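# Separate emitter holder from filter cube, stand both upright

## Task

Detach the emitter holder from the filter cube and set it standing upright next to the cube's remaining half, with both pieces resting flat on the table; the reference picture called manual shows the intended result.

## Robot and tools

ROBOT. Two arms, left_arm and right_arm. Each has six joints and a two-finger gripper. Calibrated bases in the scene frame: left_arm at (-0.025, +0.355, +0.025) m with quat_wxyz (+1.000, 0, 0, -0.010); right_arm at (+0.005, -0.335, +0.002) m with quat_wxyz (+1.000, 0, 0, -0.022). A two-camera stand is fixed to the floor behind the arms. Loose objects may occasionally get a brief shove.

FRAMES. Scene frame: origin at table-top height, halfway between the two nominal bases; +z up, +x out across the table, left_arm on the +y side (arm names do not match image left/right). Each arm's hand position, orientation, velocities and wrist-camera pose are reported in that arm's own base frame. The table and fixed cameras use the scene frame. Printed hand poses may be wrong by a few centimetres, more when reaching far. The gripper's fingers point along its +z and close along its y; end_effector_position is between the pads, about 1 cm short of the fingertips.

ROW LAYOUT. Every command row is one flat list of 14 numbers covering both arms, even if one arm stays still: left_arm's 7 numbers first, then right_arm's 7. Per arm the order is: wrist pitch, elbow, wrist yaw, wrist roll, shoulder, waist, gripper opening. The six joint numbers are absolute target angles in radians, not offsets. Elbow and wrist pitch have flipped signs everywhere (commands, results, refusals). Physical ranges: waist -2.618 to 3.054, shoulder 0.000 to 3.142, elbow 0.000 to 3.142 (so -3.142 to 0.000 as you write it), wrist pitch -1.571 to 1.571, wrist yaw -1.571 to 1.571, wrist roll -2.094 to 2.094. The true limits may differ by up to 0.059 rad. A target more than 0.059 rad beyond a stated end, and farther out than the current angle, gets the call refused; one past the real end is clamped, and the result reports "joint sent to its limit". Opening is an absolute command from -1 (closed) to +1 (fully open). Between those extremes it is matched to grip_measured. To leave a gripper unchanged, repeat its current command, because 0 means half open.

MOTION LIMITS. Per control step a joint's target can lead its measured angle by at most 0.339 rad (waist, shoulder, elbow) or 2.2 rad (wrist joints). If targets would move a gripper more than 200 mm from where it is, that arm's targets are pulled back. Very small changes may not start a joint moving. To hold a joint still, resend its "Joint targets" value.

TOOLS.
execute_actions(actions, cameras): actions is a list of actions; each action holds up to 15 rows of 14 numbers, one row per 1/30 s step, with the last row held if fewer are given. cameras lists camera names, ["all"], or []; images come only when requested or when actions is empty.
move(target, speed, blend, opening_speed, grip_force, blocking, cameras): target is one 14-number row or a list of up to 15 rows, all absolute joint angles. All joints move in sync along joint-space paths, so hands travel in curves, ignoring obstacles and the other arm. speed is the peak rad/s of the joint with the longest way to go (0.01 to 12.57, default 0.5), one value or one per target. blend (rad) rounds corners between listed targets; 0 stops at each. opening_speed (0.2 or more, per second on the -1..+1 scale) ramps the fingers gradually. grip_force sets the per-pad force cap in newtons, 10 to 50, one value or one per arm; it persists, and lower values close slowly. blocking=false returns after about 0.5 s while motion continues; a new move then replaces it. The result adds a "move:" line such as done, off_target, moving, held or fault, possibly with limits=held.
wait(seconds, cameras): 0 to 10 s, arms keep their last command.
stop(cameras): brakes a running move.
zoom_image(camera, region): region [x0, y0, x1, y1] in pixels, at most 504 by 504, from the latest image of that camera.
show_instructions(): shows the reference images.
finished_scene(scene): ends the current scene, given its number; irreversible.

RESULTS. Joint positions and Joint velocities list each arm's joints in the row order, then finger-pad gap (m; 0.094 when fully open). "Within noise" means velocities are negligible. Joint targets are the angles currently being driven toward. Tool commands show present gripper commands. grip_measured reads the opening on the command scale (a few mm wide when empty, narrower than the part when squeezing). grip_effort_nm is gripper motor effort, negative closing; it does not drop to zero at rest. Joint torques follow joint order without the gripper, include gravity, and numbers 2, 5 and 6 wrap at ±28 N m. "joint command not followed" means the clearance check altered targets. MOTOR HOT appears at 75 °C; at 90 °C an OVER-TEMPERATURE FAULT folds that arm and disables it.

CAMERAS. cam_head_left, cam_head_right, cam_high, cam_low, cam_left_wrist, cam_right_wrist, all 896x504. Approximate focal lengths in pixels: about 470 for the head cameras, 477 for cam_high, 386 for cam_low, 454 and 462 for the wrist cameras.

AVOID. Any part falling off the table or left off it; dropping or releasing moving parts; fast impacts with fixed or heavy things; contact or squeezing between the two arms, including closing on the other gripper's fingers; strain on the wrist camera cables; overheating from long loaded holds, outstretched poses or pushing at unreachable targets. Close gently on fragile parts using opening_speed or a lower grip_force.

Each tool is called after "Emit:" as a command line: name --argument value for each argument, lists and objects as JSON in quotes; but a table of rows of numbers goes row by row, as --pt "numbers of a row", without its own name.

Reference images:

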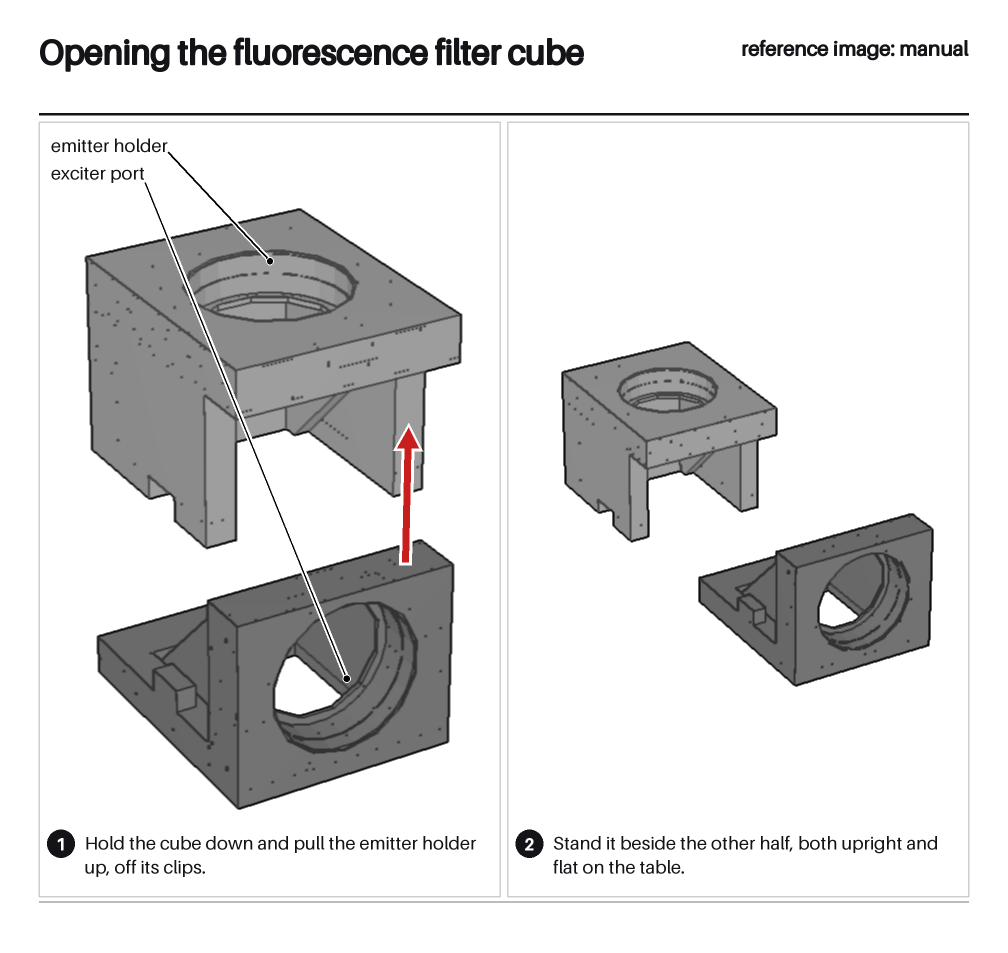

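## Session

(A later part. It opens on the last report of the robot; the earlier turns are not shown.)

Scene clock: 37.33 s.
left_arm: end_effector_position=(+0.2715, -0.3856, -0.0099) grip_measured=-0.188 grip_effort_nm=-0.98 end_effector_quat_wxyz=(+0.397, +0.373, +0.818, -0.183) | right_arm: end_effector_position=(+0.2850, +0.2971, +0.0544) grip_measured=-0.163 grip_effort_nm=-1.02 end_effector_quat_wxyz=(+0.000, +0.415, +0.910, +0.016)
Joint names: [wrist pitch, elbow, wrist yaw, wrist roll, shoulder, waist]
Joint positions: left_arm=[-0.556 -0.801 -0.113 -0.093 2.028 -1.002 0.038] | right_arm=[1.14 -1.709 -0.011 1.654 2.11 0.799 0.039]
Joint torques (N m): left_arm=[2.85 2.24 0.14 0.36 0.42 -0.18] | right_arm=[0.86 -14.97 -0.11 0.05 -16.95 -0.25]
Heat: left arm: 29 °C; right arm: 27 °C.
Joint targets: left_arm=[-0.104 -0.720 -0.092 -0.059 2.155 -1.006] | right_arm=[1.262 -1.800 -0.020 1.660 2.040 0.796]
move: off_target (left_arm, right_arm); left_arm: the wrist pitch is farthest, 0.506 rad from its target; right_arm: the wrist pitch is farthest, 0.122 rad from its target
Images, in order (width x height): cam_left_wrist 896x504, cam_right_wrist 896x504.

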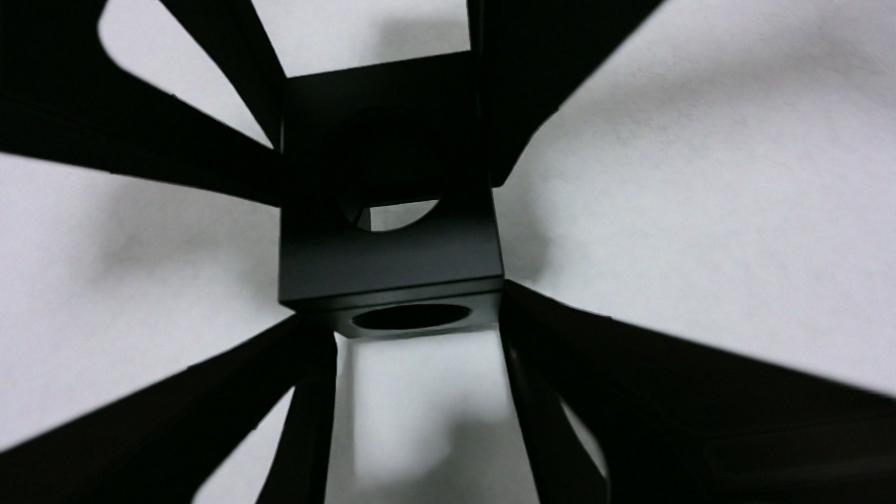

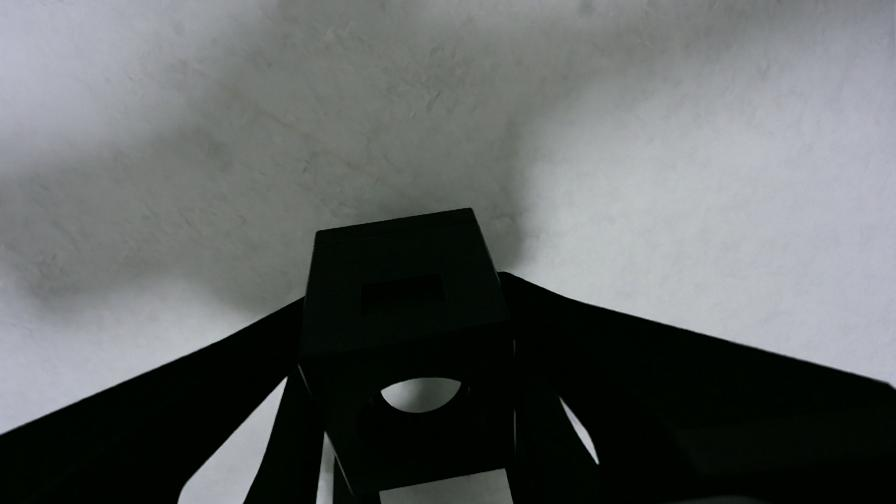

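Emit:
wait --seconds 0 --cameras '["cam_low","cam_head_left"]'

Emit:
zoom_image --camera "cam_low" --region '[420, 225, 520, 295]'

Emit:
zoom_image --camera "cam_head_left" --region '[330, 220, 480, 320]'

Scene clock: 38.13 s.
left_arm: end_effector_position=(+0.2715, -0.3856, -0.0099) grip_measured=-0.188 grip_effort_nm=-0.98 end_effector_quat_wxyz=(+0.397, +0.373, +0.818, -0.183) | right_arm: end_effector_position=(+0.2850, +0.2971, +0.0544) grip_measured=-0.163 grip_effort_nm=-1.02 end_effector_quat_wxyz=(+0.000, +0.415, +0.910, +0.016)
Joint names: [wrist pitch, elbow, wrist yaw, wrist roll, shoulder, waist]
Joint positions: left_arm=[-0.556 -0.801 -0.113 -0.093 2.028 -1.002 0.038] | right_arm=[1.14 -1.709 -0.011 1.654 2.11 0.799 0.039]
Joint torques (N m): left_arm=[2.88 2.18 0.14 0.36 0.49 -0.21] | right_arm=[0.86 -14.98 -0.1 0.03 -16.94 -0.39]
Heat: left arm: 29 °C; right arm: 27 °C.
Joint targets: left_arm=[-0.104 -0.720 -0.092 -0.059 2.155 -1.006] | right_arm=[1.262 -1.800 -0.020 1.660 2.040 0.796]
Tool commands: left_gripper/opening=-0.5 right_gripper/opening=-0.5
Images, in order (width x height): cam_head_left 896x504, cam_low 896x504.

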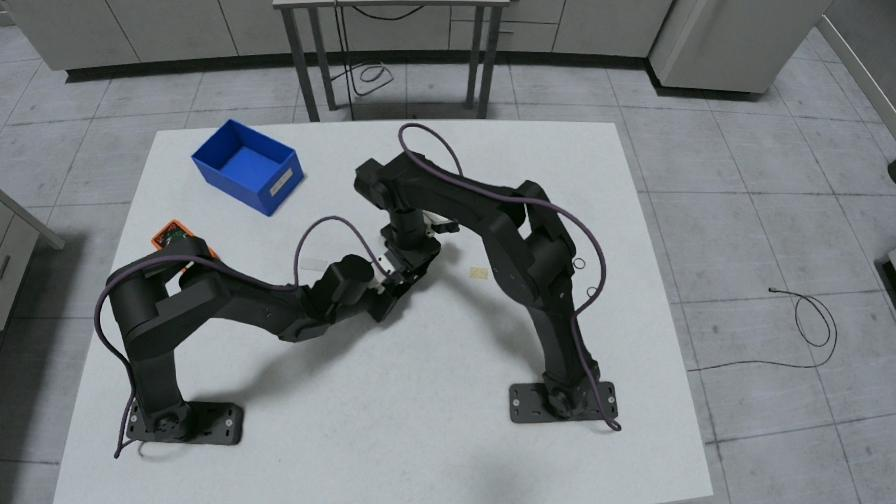

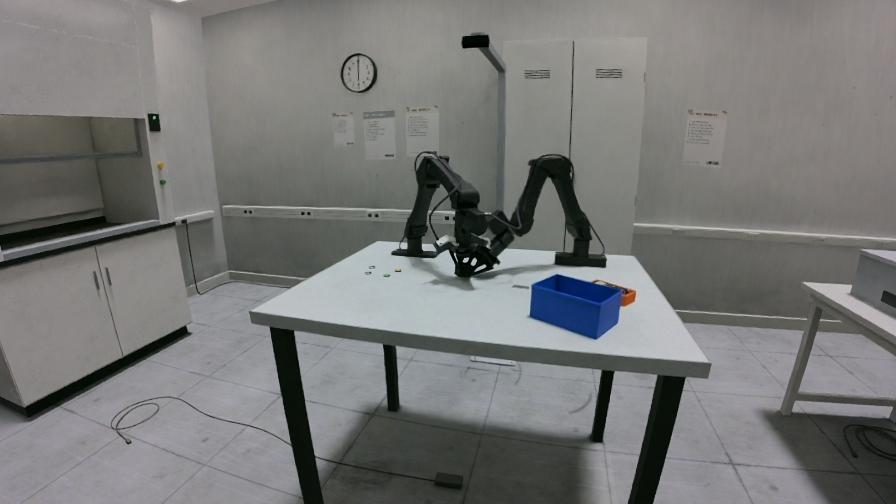

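Scaled by 5.040 from the camera's 896x504 image, which has a finer 1280x720 frame.

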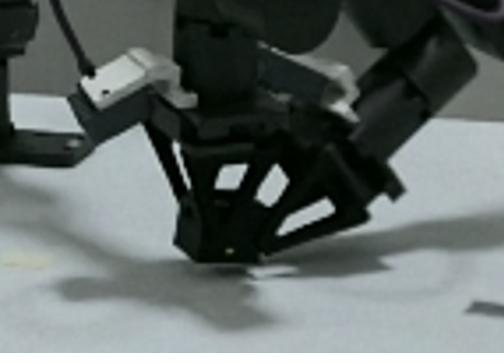

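Scaled by 3.360 from the camera's 896x504 image, which has a finer 1280x720 frame.

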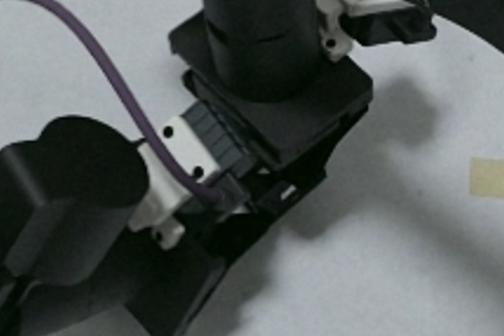

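Emit:
move --target '[-0.05,-0.68,-0.09,-0.055,2.19,-1.006,-0.5,1.30,-1.85,-0.02,1.66,2.04,0.796,-0.5]' --speed 0.1 --cameras '["cam_left_wrist","cam_right_wrist"]'

Scene clock: 40.03 s.
left_arm: end_effector_position=(+0.2771, -0.3915, +0.0011) grip_measured=-0.188 grip_effort_nm=-0.98 end_effector_quat_wxyz=(+0.419, +0.362, +0.810, -0.194) | right_arm: end_effector_position=(+0.2887, +0.2938, +0.0664) grip_measured=-0.164 grip_effort_nm=-1.02 end_effector_quat_wxyz=(+0.012, +0.412, +0.911, +0.008)
Joint names: [wrist pitch, elbow, wrist yaw, wrist roll, shoulder, waist]
Joint positions: left_arm=[-0.61 -0.801 -0.121 -0.099 2.028 -1.002 0.038] | right_arm=[1.194 -1.757 0.017 1.648 2.11 0.799 0.039]
Joint torques (N m): left_arm=[2.56 3.08 0.18 0.38 0.16 -0.16] | right_arm=[0.75 -15.2 -0.42 0.11 -16.99 -0.34]
Heat: left arm: 30 °C; right arm: 27 °C.
Joint targets: left_arm=[-0.181 -0.708 -0.097 -0.065 2.152 -1.005] | right_arm=[1.300 -1.850 -0.020 1.660 2.040 0.796]
move: off_target (left_arm, right_arm); left_arm: the wrist pitch is farthest, 0.560 rad from its target; right_arm: the wrist pitch is farthest, 0.106 rad from its target
Images, in order (width x height): cam_left_wrist 896x504, cam_right_wrist 896x504.

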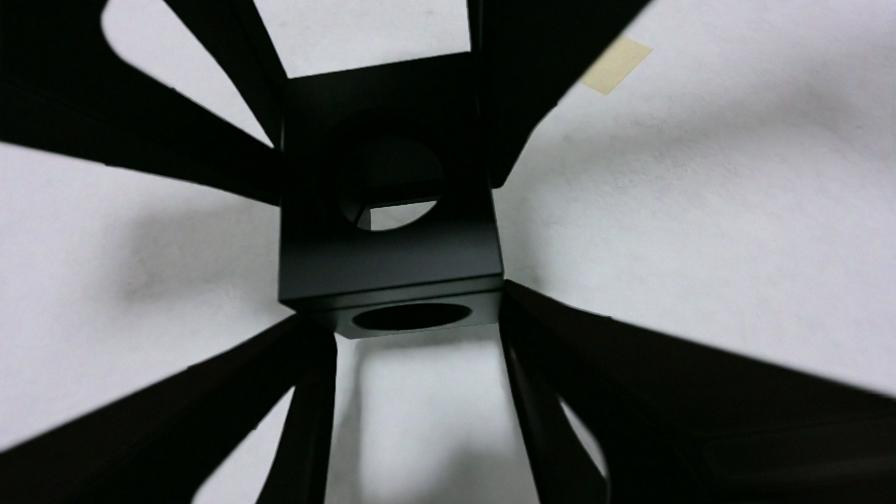

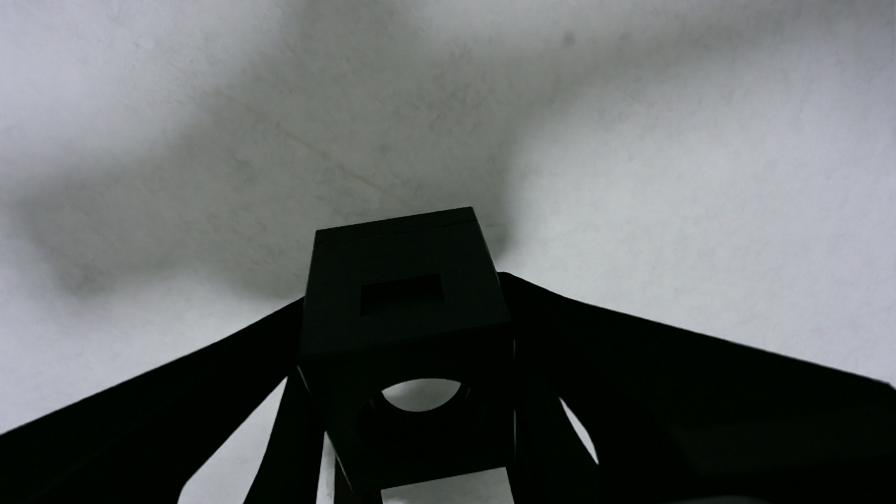

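Emit:
move --pt "-0.05 -0.68 -0.09 0.25 2.19 -1.006 -0.5 1.30 -1.85 -0.02 1.66 2.04 0.796 -0.5" --speed 0.3 --cameras '["cam_left_wrist","cam_right_wrist"]'

Scene clock: 44.03 s.
left_arm: end_effector_position=(+0.2867, -0.3854, +0.0021) grip_measured=-0.188 grip_effort_nm=-0.98 end_effector_quat_wxyz=(+0.433, +0.397, +0.792, -0.166) | right_arm: end_effector_position=(+0.2961, +0.2994, +0.0683) grip_measured=-0.164 grip_effort_nm=-1.02 end_effector_quat_wxyz=(+0.021, +0.416, +0.909, +0.024)
Joint names: [wrist pitch, elbow, wrist yaw, wrist roll, shoulder, waist]
Joint positions: left_arm=[-0.615 -0.801 -0.121 0.013 2.028 -0.978 0.038] | right_arm=[1.164 -1.763 0.024 1.658 2.11 0.799 0.039]
Joint torques (N m): left_arm=[2.6 3.04 0.19 2.1 0.13 -1.63] | right_arm=[0.96 -14.69 -0.51 0.03 -17.01 -0.34]
Heat: left arm: 31 °C; right arm: 27 °C.
Joint targets: left_arm=[-0.184 -0.709 -0.097 0.194 2.152 -0.999] | right_arm=[1.300 -1.850 -0.020 1.660 2.040 0.796]
move: off_target (left_arm, right_arm); left_arm: the wrist pitch is farthest, 0.565 rad from its target; right_arm: the wrist pitch is farthest, 0.136 rad from its target
Images, in order (width x height): cam_left_wrist 896x504, cam_right_wrist 896x504.

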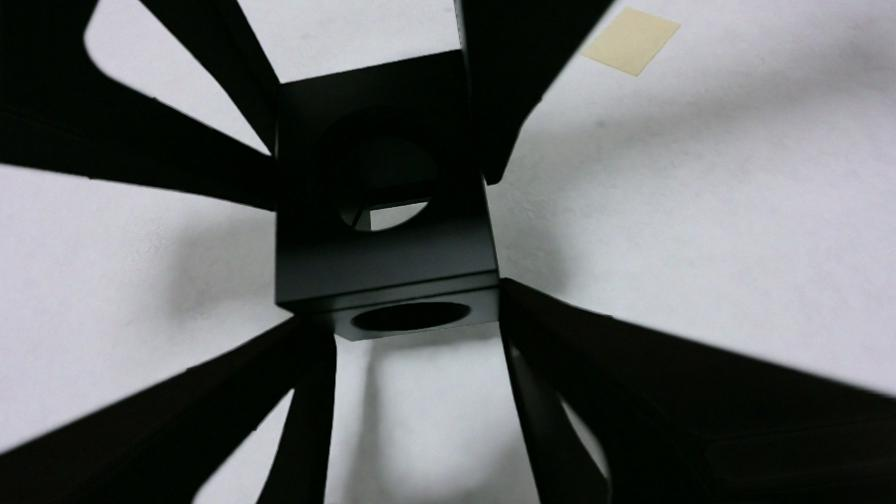

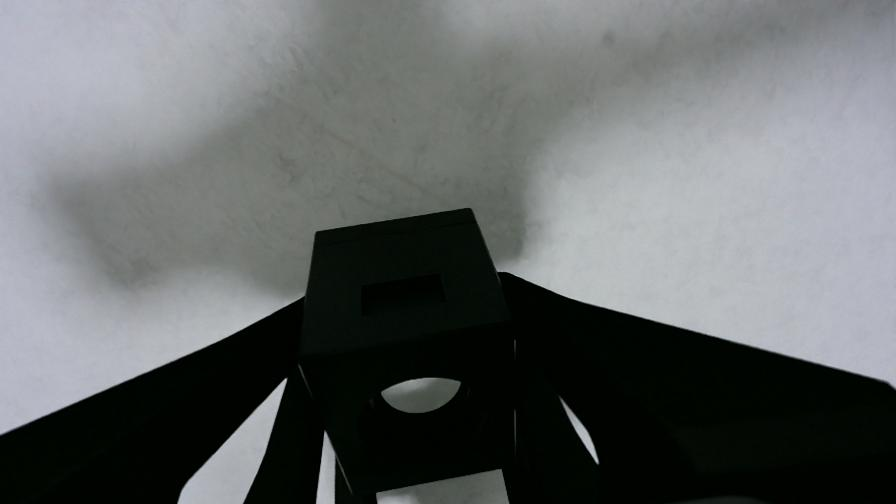

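Emit:
move --pt "-0.05 -0.68 -0.09 -0.45 2.19 -1.006 -0.5 1.30 -1.85 -0.02 1.66 2.04 0.796 -0.5" --speed 0.6 --cameras '["cam_left_wrist"]'

Scene clock: 46.33 s.
left_arm: end_effector_position=(+0.2764, -0.3768, -0.0172) grip_measured=-0.194 grip_effort_nm=-0.98 end_effector_quat_wxyz=(+0.372, +0.233, +0.869, -0.229) | right_arm: end_effector_position=(+0.2868, +0.3015, +0.1014) grip_measured=-0.165 grip_effort_nm=-1.02 end_effector_quat_wxyz=(+0.002, +0.415, +0.909, +0.037)
Joint names: [wrist pitch, elbow, wrist yaw, wrist roll, shoulder, waist]
Joint positions: left_arm=[-0.586 -0.784 -0.141 -0.403 2.045 -0.994 0.038] | right_arm=[1.262 -1.831 -0.021 1.655 2.069 0.799 0.039]
Joint torques (N m): left_arm=[2.86 2.86 0.39 -0.47 0.02 -0.76] | right_arm=[-0.03 -7.79 0 0.04 -13.19 -0.31]
Heat: left arm: 32 °C; right arm: 27 °C.
Joint targets: left_arm=[-0.136 -0.697 -0.098 -0.442 2.167 -1.004] | right_arm=[1.300 -1.850 -0.020 1.660 2.040 0.796]
move: off_target (left_arm, right_arm); left_arm: the wrist pitch is farthest, 0.536 rad from its target; right_arm: the wrist pitch is farthest, 0.038 rad from its target
Images, in order (width x height): cam_left_wrist 896x504.

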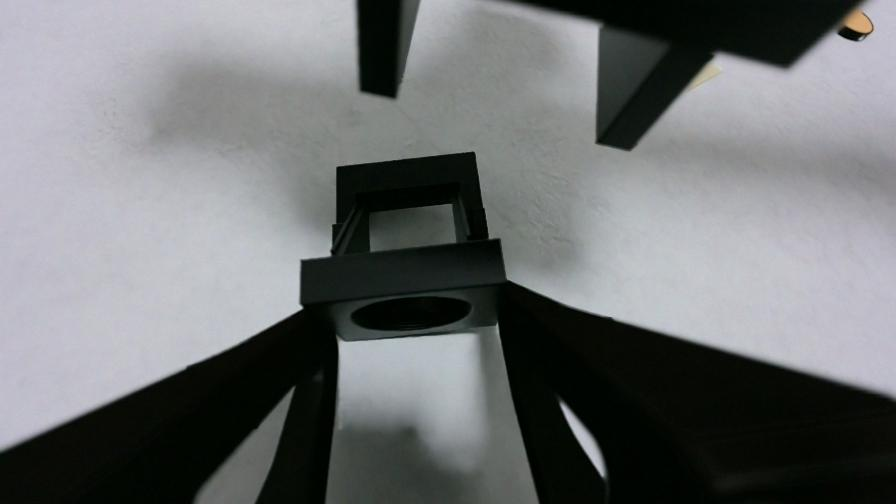

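Emit:
move --pt "-0.50 -0.82 -0.09 -0.40 2.04 -1.006 -0.5 1.332 -1.88 0 1.66 2.04 0.796 -0.5" --pt "-0.55 -0.82 -0.095 -0.07 2.045 -1.006 -0.5 1.332 -1.88 0 1.66 2.04 0.59 -0.5" --speed 0.3 --cameras '["cam_left_wrist","cam_low","cam_right_wrist"]'

Emit:
zoom_image --camera "cam_low" --region '[405, 220, 535, 300]'

Scene clock: 57.90 s.
left_arm: end_effector_position=(+0.2753, -0.3904, -0.0054) grip_measured=-0.193 grip_effort_nm=-0.98 end_effector_quat_wxyz=(+0.404, +0.377, +0.812, -0.187) | right_arm: end_effector_position=(+0.3415, +0.2333, +0.1067) grip_measured=-0.165 grip_effort_nm=-1.02 end_effector_quat_wxyz=(+0.008, +0.507, +0.862, +0.030)
Joint names: [wrist pitch, elbow, wrist yaw, wrist roll, shoulder, waist]
Joint positions: left_arm=[-0.566 -0.815 -0.102 -0.076 2.032 -0.997 0.038] | right_arm=[1.293 -1.853 -0.012 1.655 2.069 0.592 0.039]
Joint torques (N m): left_arm=[-1.68 -4.23 0.01 0.04 -7.58 -0.66] | right_arm=[0 -8.59 0.13 0.04 -13.15 -0.23]
Heat: left arm: 34 °C; right arm: 30 °C.
Joint targets: left_arm=[-0.550 -0.820 -0.095 -0.070 2.045 -1.006] | right_arm=[1.332 -1.880 0.000 1.660 2.040 0.590]
move: off_target (right_arm); right_arm: the wrist pitch is farthest, 0.039 rad from its target
Images, in order (width x height): cam_low 896x504, cam_left_wrist 896x504, cam_right_wrist 896x504.

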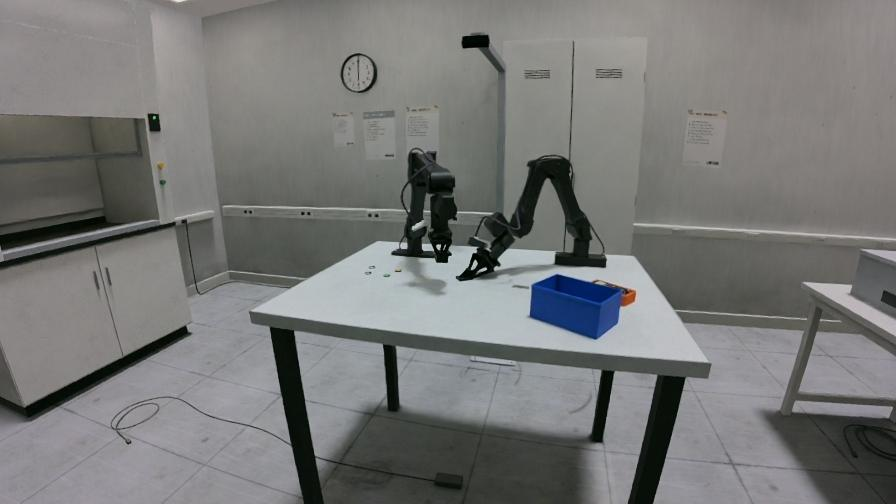

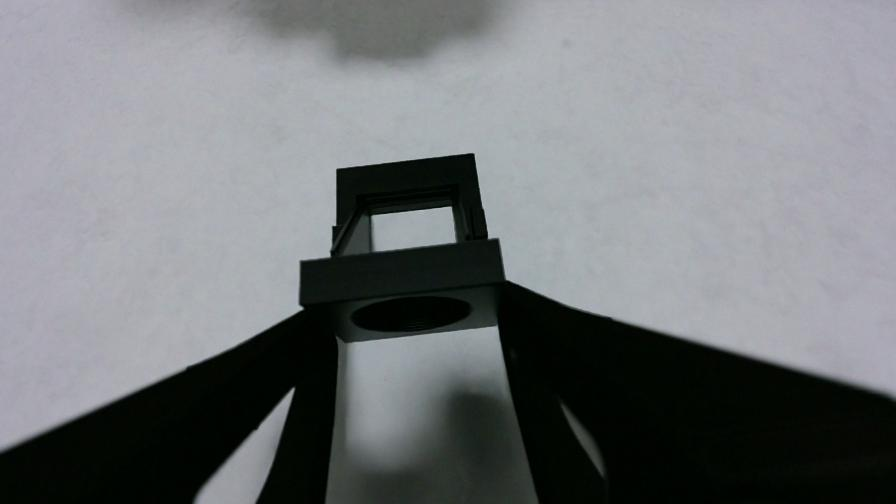

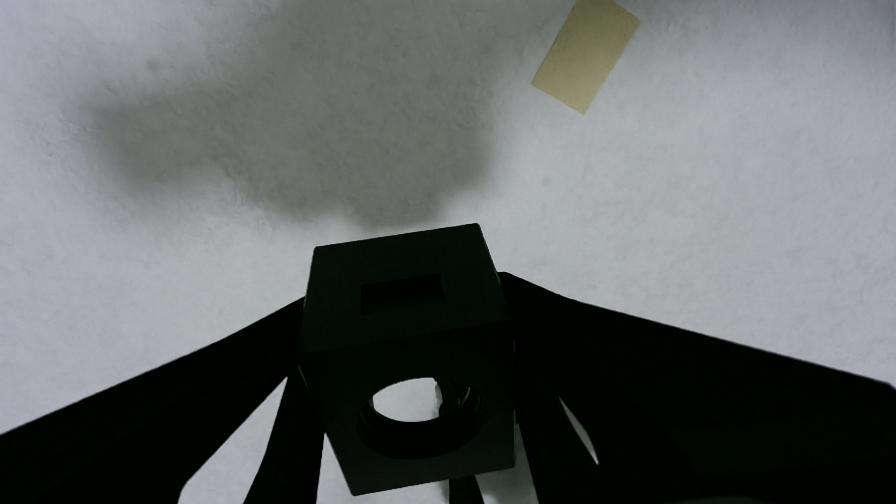

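Scaled by 3.877 from the camera's 896x504 image, which has a finer 1280x720 frame.

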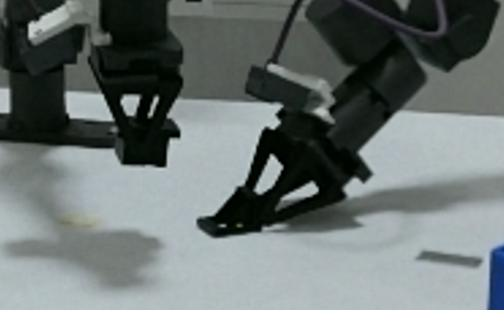

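Emit:
move --pt "-0.55 -0.82 -0.095 -0.07 2.045 -1.006 -0.5 1.16 -1.74 -0.03 1.66 2.145 0.59 -0.5" --speed 0.3 --cameras '["cam_low","cam_right_wrist"]'

Emit:
zoom_image --camera "cam_low" --region '[405, 230, 485, 290]'

Scene clock: 59.80 s.
left_arm: end_effector_position=(+0.2753, -0.3904, -0.0054) grip_measured=-0.193 grip_effort_nm=-0.98 end_effector_quat_wxyz=(+0.404, +0.378, +0.812, -0.187) | right_arm: end_effector_position=(+0.3443, +0.2394, +0.0516) grip_measured=-0.165 grip_effort_nm=-1.02 end_effector_quat_wxyz=(-0.007, +0.507, +0.862, +0.021)
Joint names: [wrist pitch, elbow, wrist yaw, wrist roll, shoulder, waist]
Joint positions: left_arm=[-0.566 -0.815 -0.102 -0.076 2.032 -0.997 0.038] | right_arm=[1.143 -1.744 -0.031 1.655 2.14 0.592 0.039]
Joint torques (N m): left_arm=[-1.68 -4.29 0.02 0.05 -7.64 -0.73] | right_arm=[-0.17 -5.38 -0.03 0.02 -10.82 -0.2]
Heat: left arm: 34 °C; right arm: 30 °C.
Joint targets: left_arm=[-0.550 -0.820 -0.095 -0.070 2.045 -1.006] | right_arm=[1.160 -1.740 -0.030 1.660 2.145 0.590]
move: done
Images, in order (width x height): cam_low 896x504, cam_right_wrist 896x504.

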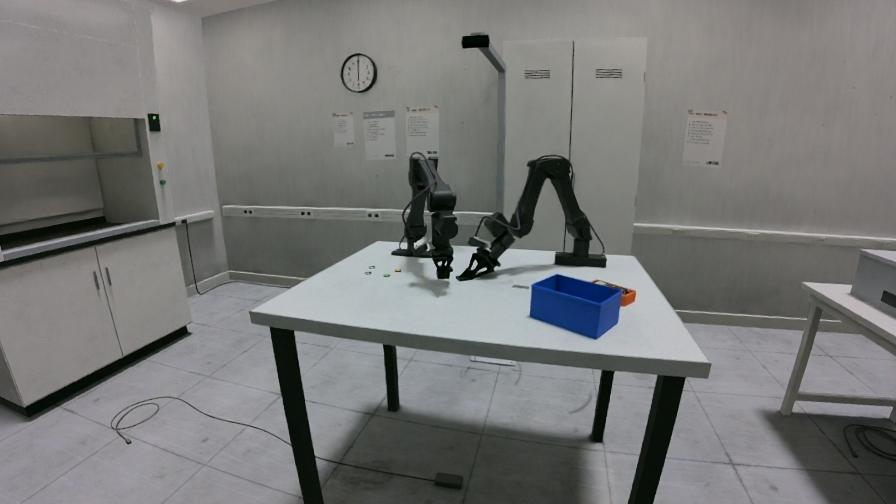

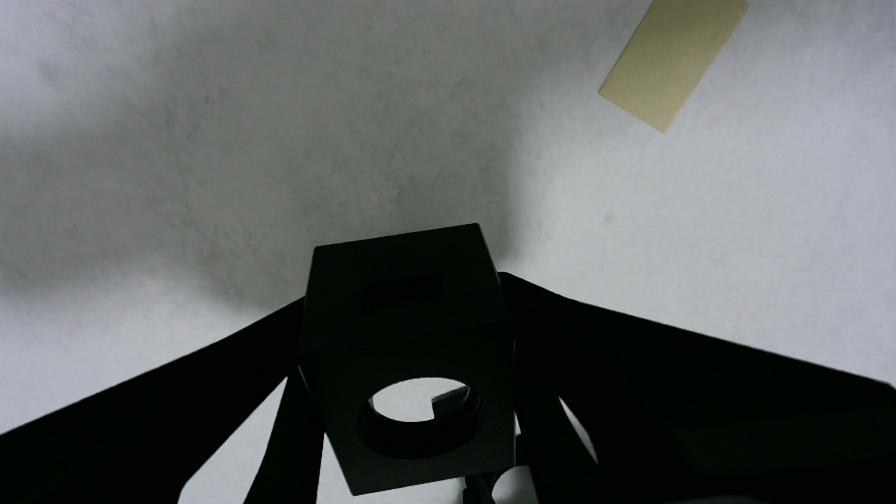

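Scaled by 6.300 from the camera's 896x504 image, which has a finer 1280x720 frame.

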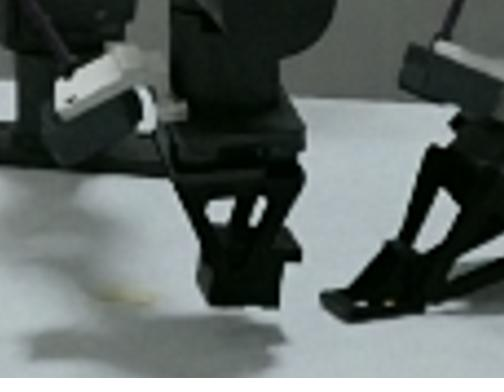

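Emit:
move --pt "-0.55 -0.82 -0.095 -0.07 2.045 -1.006 -0.5 1.13 -1.712 -0.02 1.66 2.165 0.59 -0.5" --pt "-0.55 -0.82 -0.095 -0.07 2.045 -1.006 -0.5 1.114 -1.698 -0.02 1.66 2.178 0.59 -0.5" --speed '[0.2,0.08]'

Scene clock: 61.77 s.
left_arm: end_effector_position=(+0.2753, -0.3904, -0.0054) grip_measured=-0.193 grip_effort_nm=-0.98 end_effector_quat_wxyz=(+0.404, +0.378, +0.812, -0.187) | right_arm: end_effector_position=(+0.3430, +0.2385, +0.0326) grip_measured=-0.165 grip_effort_nm=-1.02 end_effector_quat_wxyz=(-0.011, +0.507, +0.862, +0.014)
Joint names: [wrist pitch, elbow, wrist yaw, wrist roll, shoulder, waist]
Joint positions: left_arm=[-0.566 -0.815 -0.102 -0.076 2.032 -0.997 0.038] | right_arm=[1.097 -1.706 -0.031 1.655 2.164 0.592 0.039]
Joint torques (N m): left_arm=[-1.66 -4.3 0 0.05 -7.6 -0.68] | right_arm=[-0.13 -4.94 0.11 0.03 -10.19 -0.2]
Heat: left arm: 33 °C; right arm: 30 °C.
Joint targets: left_arm=[-0.550 -0.820 -0.095 -0.070 2.045 -1.006] | right_arm=[1.114 -1.698 -0.020 1.660 2.178 0.590]
move: done

Emit:
move --pt "-0.55 -0.82 -0.095 -0.07 2.045 -1.006 -0.5 1.102 -1.688 -0.02 1.66 2.186 0.59 -0.5" --speed 0.08 --cameras '["cam_low","cam_left_wrist"]'

Emit:
zoom_image --camera "cam_low" --region '[405, 230, 485, 290]'

Scene clock: 62.87 s.
left_arm: end_effector_position=(+0.2753, -0.3904, -0.0054) grip_measured=-0.193 grip_effort_nm=-0.98 end_effector_quat_wxyz=(+0.404, +0.378, +0.812, -0.187) | right_arm: end_effector_position=(+0.3438, +0.2391, +0.0316) grip_measured=-0.165 grip_effort_nm=-1.02 end_effector_quat_wxyz=(-0.009, +0.507, +0.862, +0.016)
Joint names: [wrist pitch, elbow, wrist yaw, wrist roll, shoulder, waist]
Joint positions: left_arm=[-0.566 -0.815 -0.102 -0.076 2.032 -0.997 0.038] | right_arm=[1.088 -1.702 -0.031 1.655 2.164 0.592 0.039]
Joint torques (N m): left_arm=[-1.66 -4.3 0.01 0.05 -7.68 -0.66] | right_arm=[-0.17 -4.49 0.11 0.03 -9.57 -0.25]
Heat: left arm: 33 °C; right arm: 30 °C.
Joint targets: left_arm=[-0.550 -0.820 -0.095 -0.070 2.045 -1.006] | right_arm=[1.102 -1.688 -0.020 1.660 2.186 0.590]
move: done
Images, in order (width x height): cam_low 896x504, cam_left_wrist 896x504.

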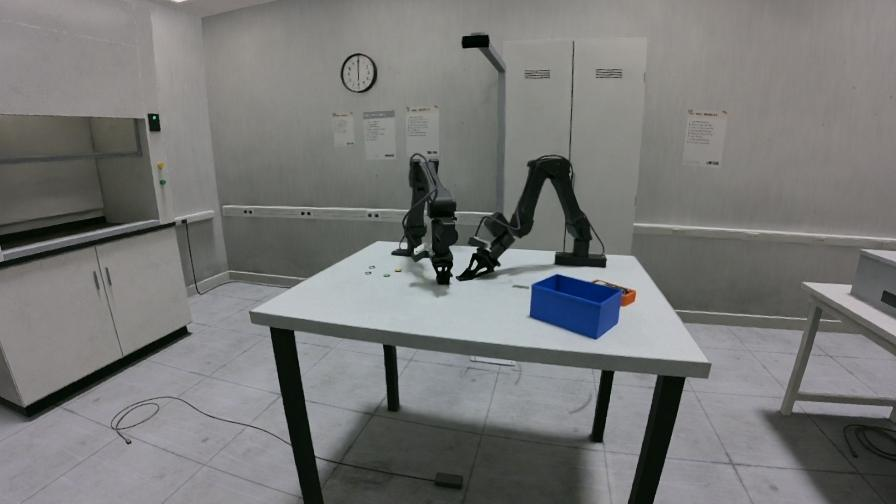

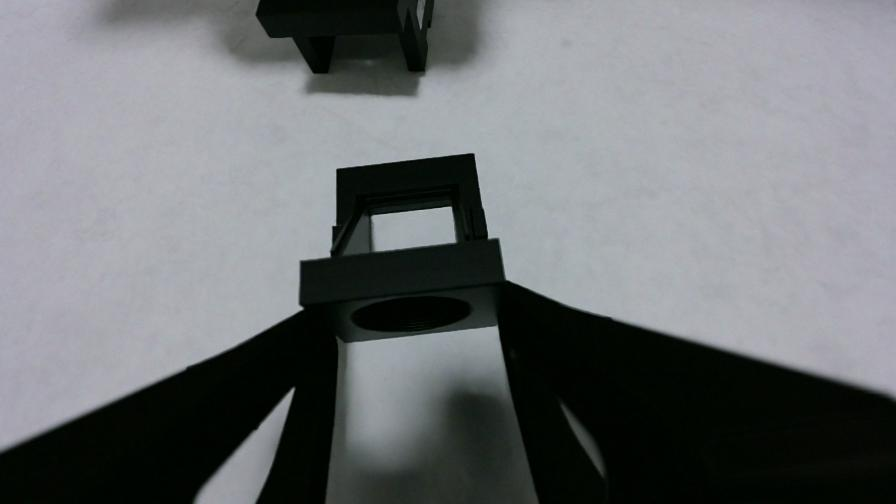

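Scaled by 6.300 from the camera's 896x504 image, which has a finer 1280x720 frame.

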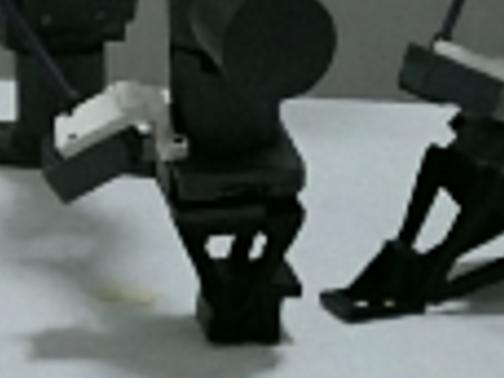

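Emit:
move --pt "-0.55 -0.82 -0.095 -0.07 2.045 -1.006 -0.5 1.092 -1.678 -0.01 1.66 2.194 0.59 -0.5" --speed 0.08 --cameras '["cam_left_wrist","cam_low"]'

Emit:
zoom_image --camera "cam_left_wrist" --region '[200, 0, 500, 160]'

Scene clock: 64.03 s.
left_arm: end_effector_position=(+0.2753, -0.3904, -0.0054) grip_measured=-0.193 grip_effort_nm=-0.98 end_effector_quat_wxyz=(+0.404, +0.378, +0.812, -0.187) | right_arm: end_effector_position=(+0.3437, +0.2390, +0.0309) grip_measured=-0.165 grip_effort_nm=-1.02 end_effector_quat_wxyz=(-0.009, +0.507, +0.862, +0.016)
Joint names: [wrist pitch, elbow, wrist yaw, wrist roll, shoulder, waist]
Joint positions: left_arm=[-0.566 -0.815 -0.102 -0.076 2.032 -0.997 0.038] | right_arm=[1.085 -1.699 -0.031 1.655 2.164 0.592 0.039]
Joint torques (N m): left_arm=[-1.67 -4.23 0.01 0.05 -7.6 -0.65] | right_arm=[-0.25 -3.7 0.21 0.04 -8.92 -0.2]
Heat: left arm: 33 °C; right arm: 30 °C.
Joint targets: left_arm=[-0.550 -0.820 -0.095 -0.070 2.045 -1.006] | right_arm=[1.092 -1.678 -0.010 1.660 2.194 0.590]
move: done
Images, in order (width x height): cam_low 896x504, cam_left_wrist 896x504.

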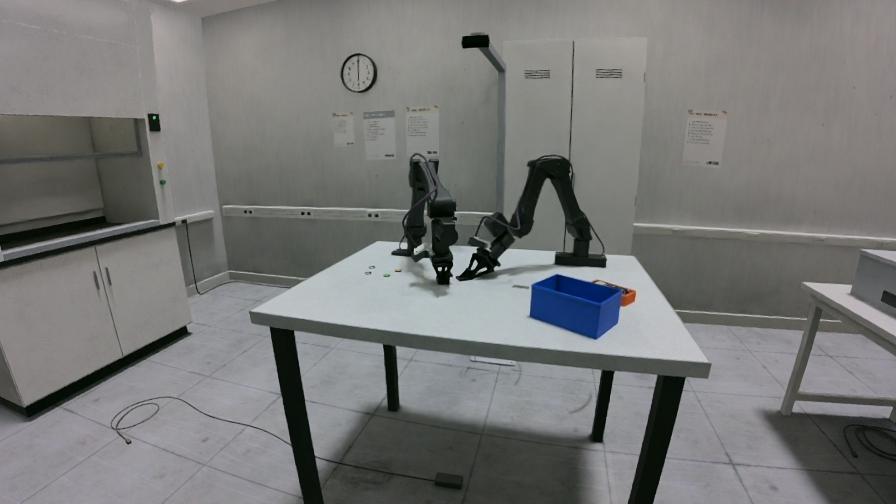

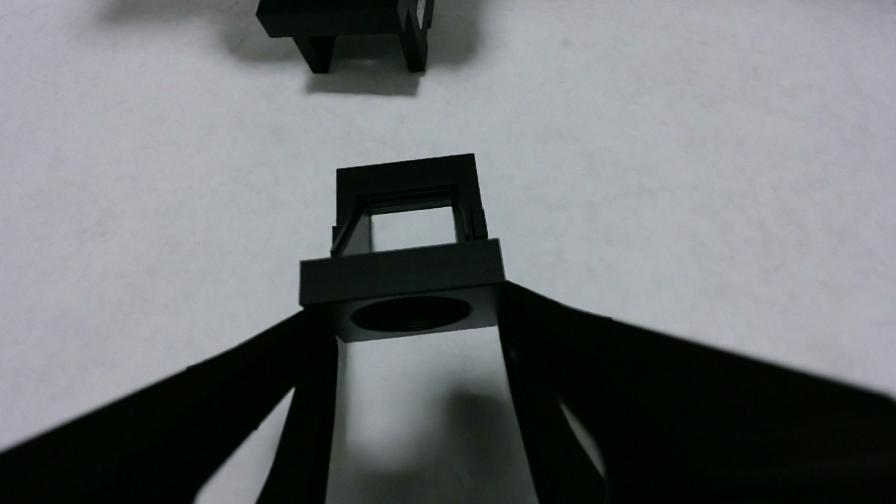

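Scaled by 1.680 from the camera's 896x504 image, which has a finer 1280x720 frame.

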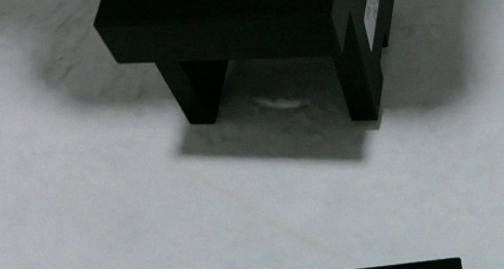

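Emit:
move --pt "-0.55 -0.82 -0.095 -0.07 2.045 -1.006 -0.5 1.085 -1.690 -0.02 1.66 2.186 0.59 -0.5" --pt "-0.55 -0.82 -0.095 -0.07 2.045 -1.006 -0.5 1.085 -1.690 -0.02 1.66 2.186 0.59 0.15" --speed 0.1 --opening_speed 0.25 --cameras '["cam_left_wrist","cam_right_wrist"]'

Emit:
zoom_image --camera "cam_left_wrist" --region '[200, 0, 500, 160]'

Scene clock: 68.03 s.
left_arm: end_effector_position=(+0.2753, -0.3904, -0.0054) grip_measured=-0.193 grip_effort_nm=-0.98 end_effector_quat_wxyz=(+0.404, +0.378, +0.812, -0.187) | right_arm: end_effector_position=(+0.3467, +0.2413, +0.0310) grip_measured=+0.147 grip_effort_nm=0.15 end_effector_quat_wxyz=(-0.007, +0.507, +0.862, +0.023)
Joint names: [wrist pitch, elbow, wrist yaw, wrist roll, shoulder, waist]
Joint positions: left_arm=[-0.566 -0.815 -0.102 -0.076 2.032 -0.997 0.038] | right_arm=[1.07 -1.699 -0.033 1.655 2.164 0.592 0.054]
Joint torques (N m): left_arm=[-1.68 -4.25 -0.01 0.03 -7.62 -0.66] | right_arm=[-0.2 -4.88 0.11 0.04 -9.62 -0.23]
Heat: left arm: 32 °C; right arm: 29 °C.
Joint targets: left_arm=[-0.550 -0.820 -0.095 -0.070 2.045 -1.006] | right_arm=[1.085 -1.690 -0.020 1.660 2.186 0.590]
move: done
Images, in order (width x height): cam_left_wrist 896x504, cam_right_wrist 896x504.

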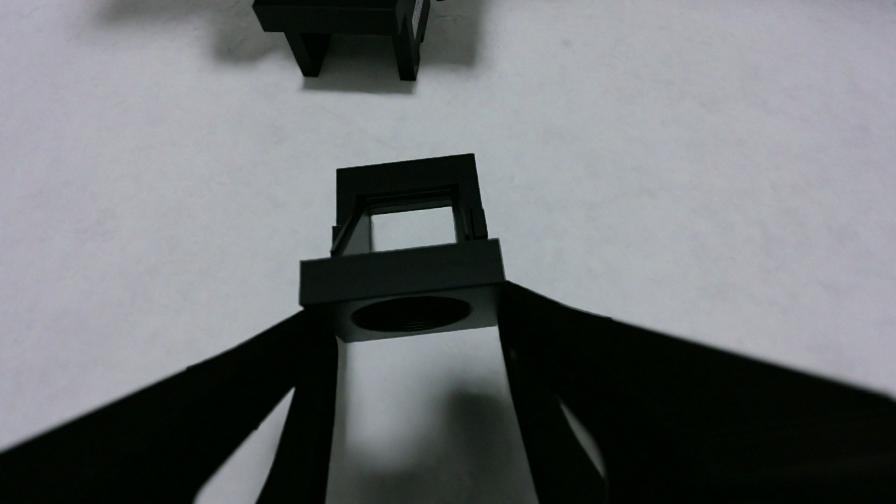

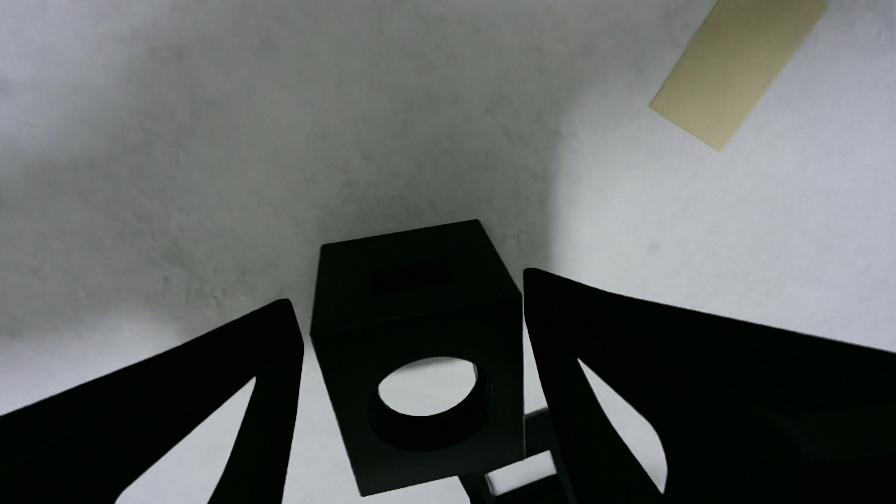

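Scaled by 1.680 from the camera's 896x504 image, which has a finer 1280x720 frame.

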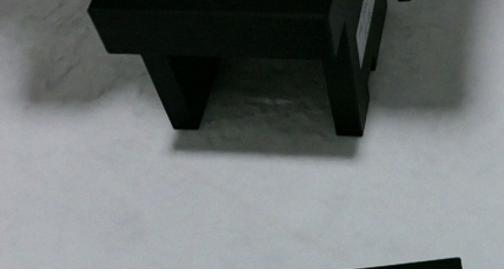

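Emit:
move --pt "-0.55 -0.82 -0.095 -0.07 2.045 -1.006 -0.5 1.085 -1.690 -0.02 1.66 2.186 0.59 0.5" --pt "-0.55 -0.82 -0.095 -0.07 2.045 -1.006 -0.5 1.30 -1.88 -0.02 1.66 2.06 0.59 0.5" --speed '[0.1,0.3]' --opening_speed 0.6 --cameras '["cam_left_wrist","cam_low","cam_right_wrist"]'

Emit:
zoom_image --camera "cam_low" --region '[405, 230, 485, 290]'

Scene clock: 70.83 s.
left_arm: end_effector_position=(+0.2753, -0.3904, -0.0054) grip_measured=-0.193 grip_effort_nm=-0.98 end_effector_quat_wxyz=(+0.404, +0.378, +0.812, -0.187) | right_arm: end_effector_position=(+0.3475, +0.2419, +0.1027) grip_measured=+0.497 grip_effort_nm=0.15 end_effector_quat_wxyz=(+0.004, +0.506, +0.861, +0.045)
Joint names: [wrist pitch, elbow, wrist yaw, wrist roll, shoulder, waist]
Joint positions: left_arm=[-0.566 -0.815 -0.102 -0.076 2.032 -0.997 0.038] | right_arm=[1.262 -1.863 -0.033 1.655 2.087 0.592 0.07]
Joint torques (N m): left_arm=[-1.68 -4.3 0.01 0.03 -7.62 -0.68] | right_arm=[-0.07 -7.69 0.13 0.02 -13.18 -0.17]
Heat: left arm: 32 °C; right arm: 29 °C.
Joint targets: left_arm=[-0.550 -0.820 -0.095 -0.070 2.045 -1.006] | right_arm=[1.300 -1.880 -0.020 1.660 2.060 0.590]
move: off_target (right_arm); right_arm: the wrist pitch is farthest, 0.038 rad from its target
Images, in order (width x height): cam_low 896x504, cam_left_wrist 896x504, cam_right_wrist 896x504.

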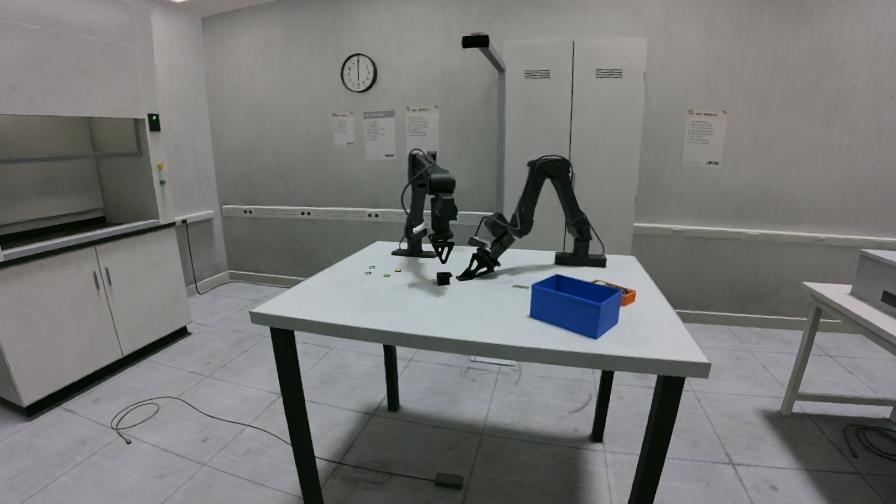

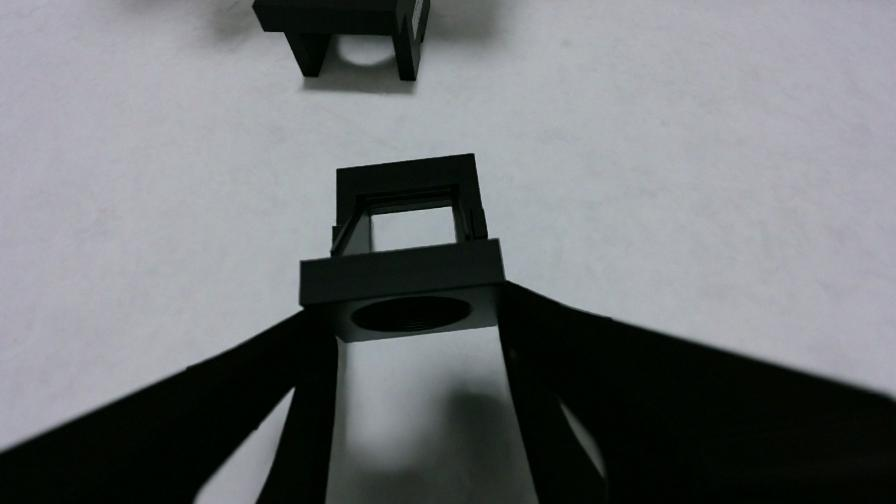

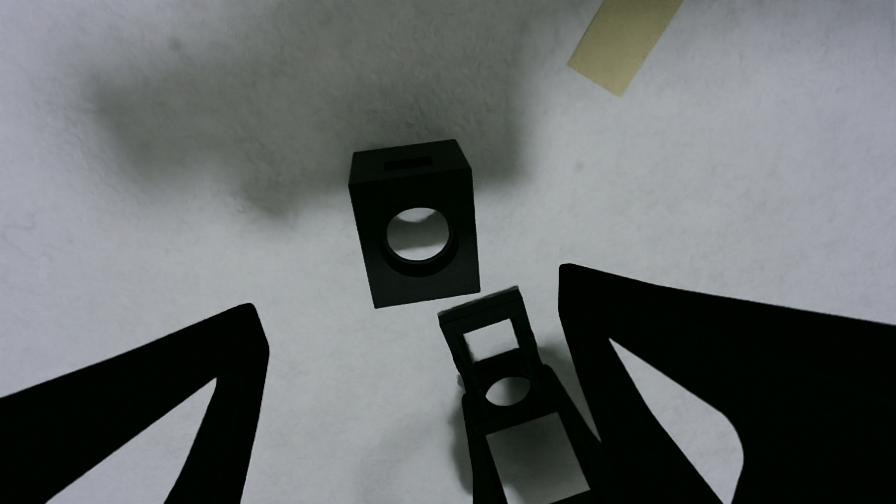

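Scaled by 6.300 from the camera's 896x504 image, which has a finer 1280x720 frame.

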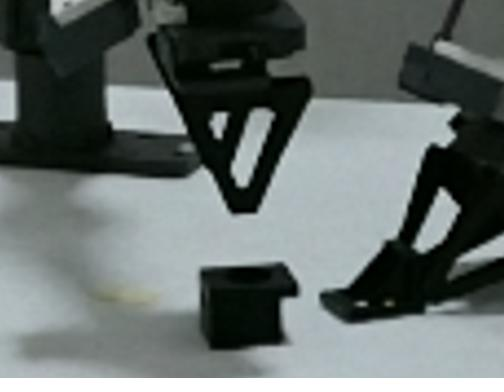

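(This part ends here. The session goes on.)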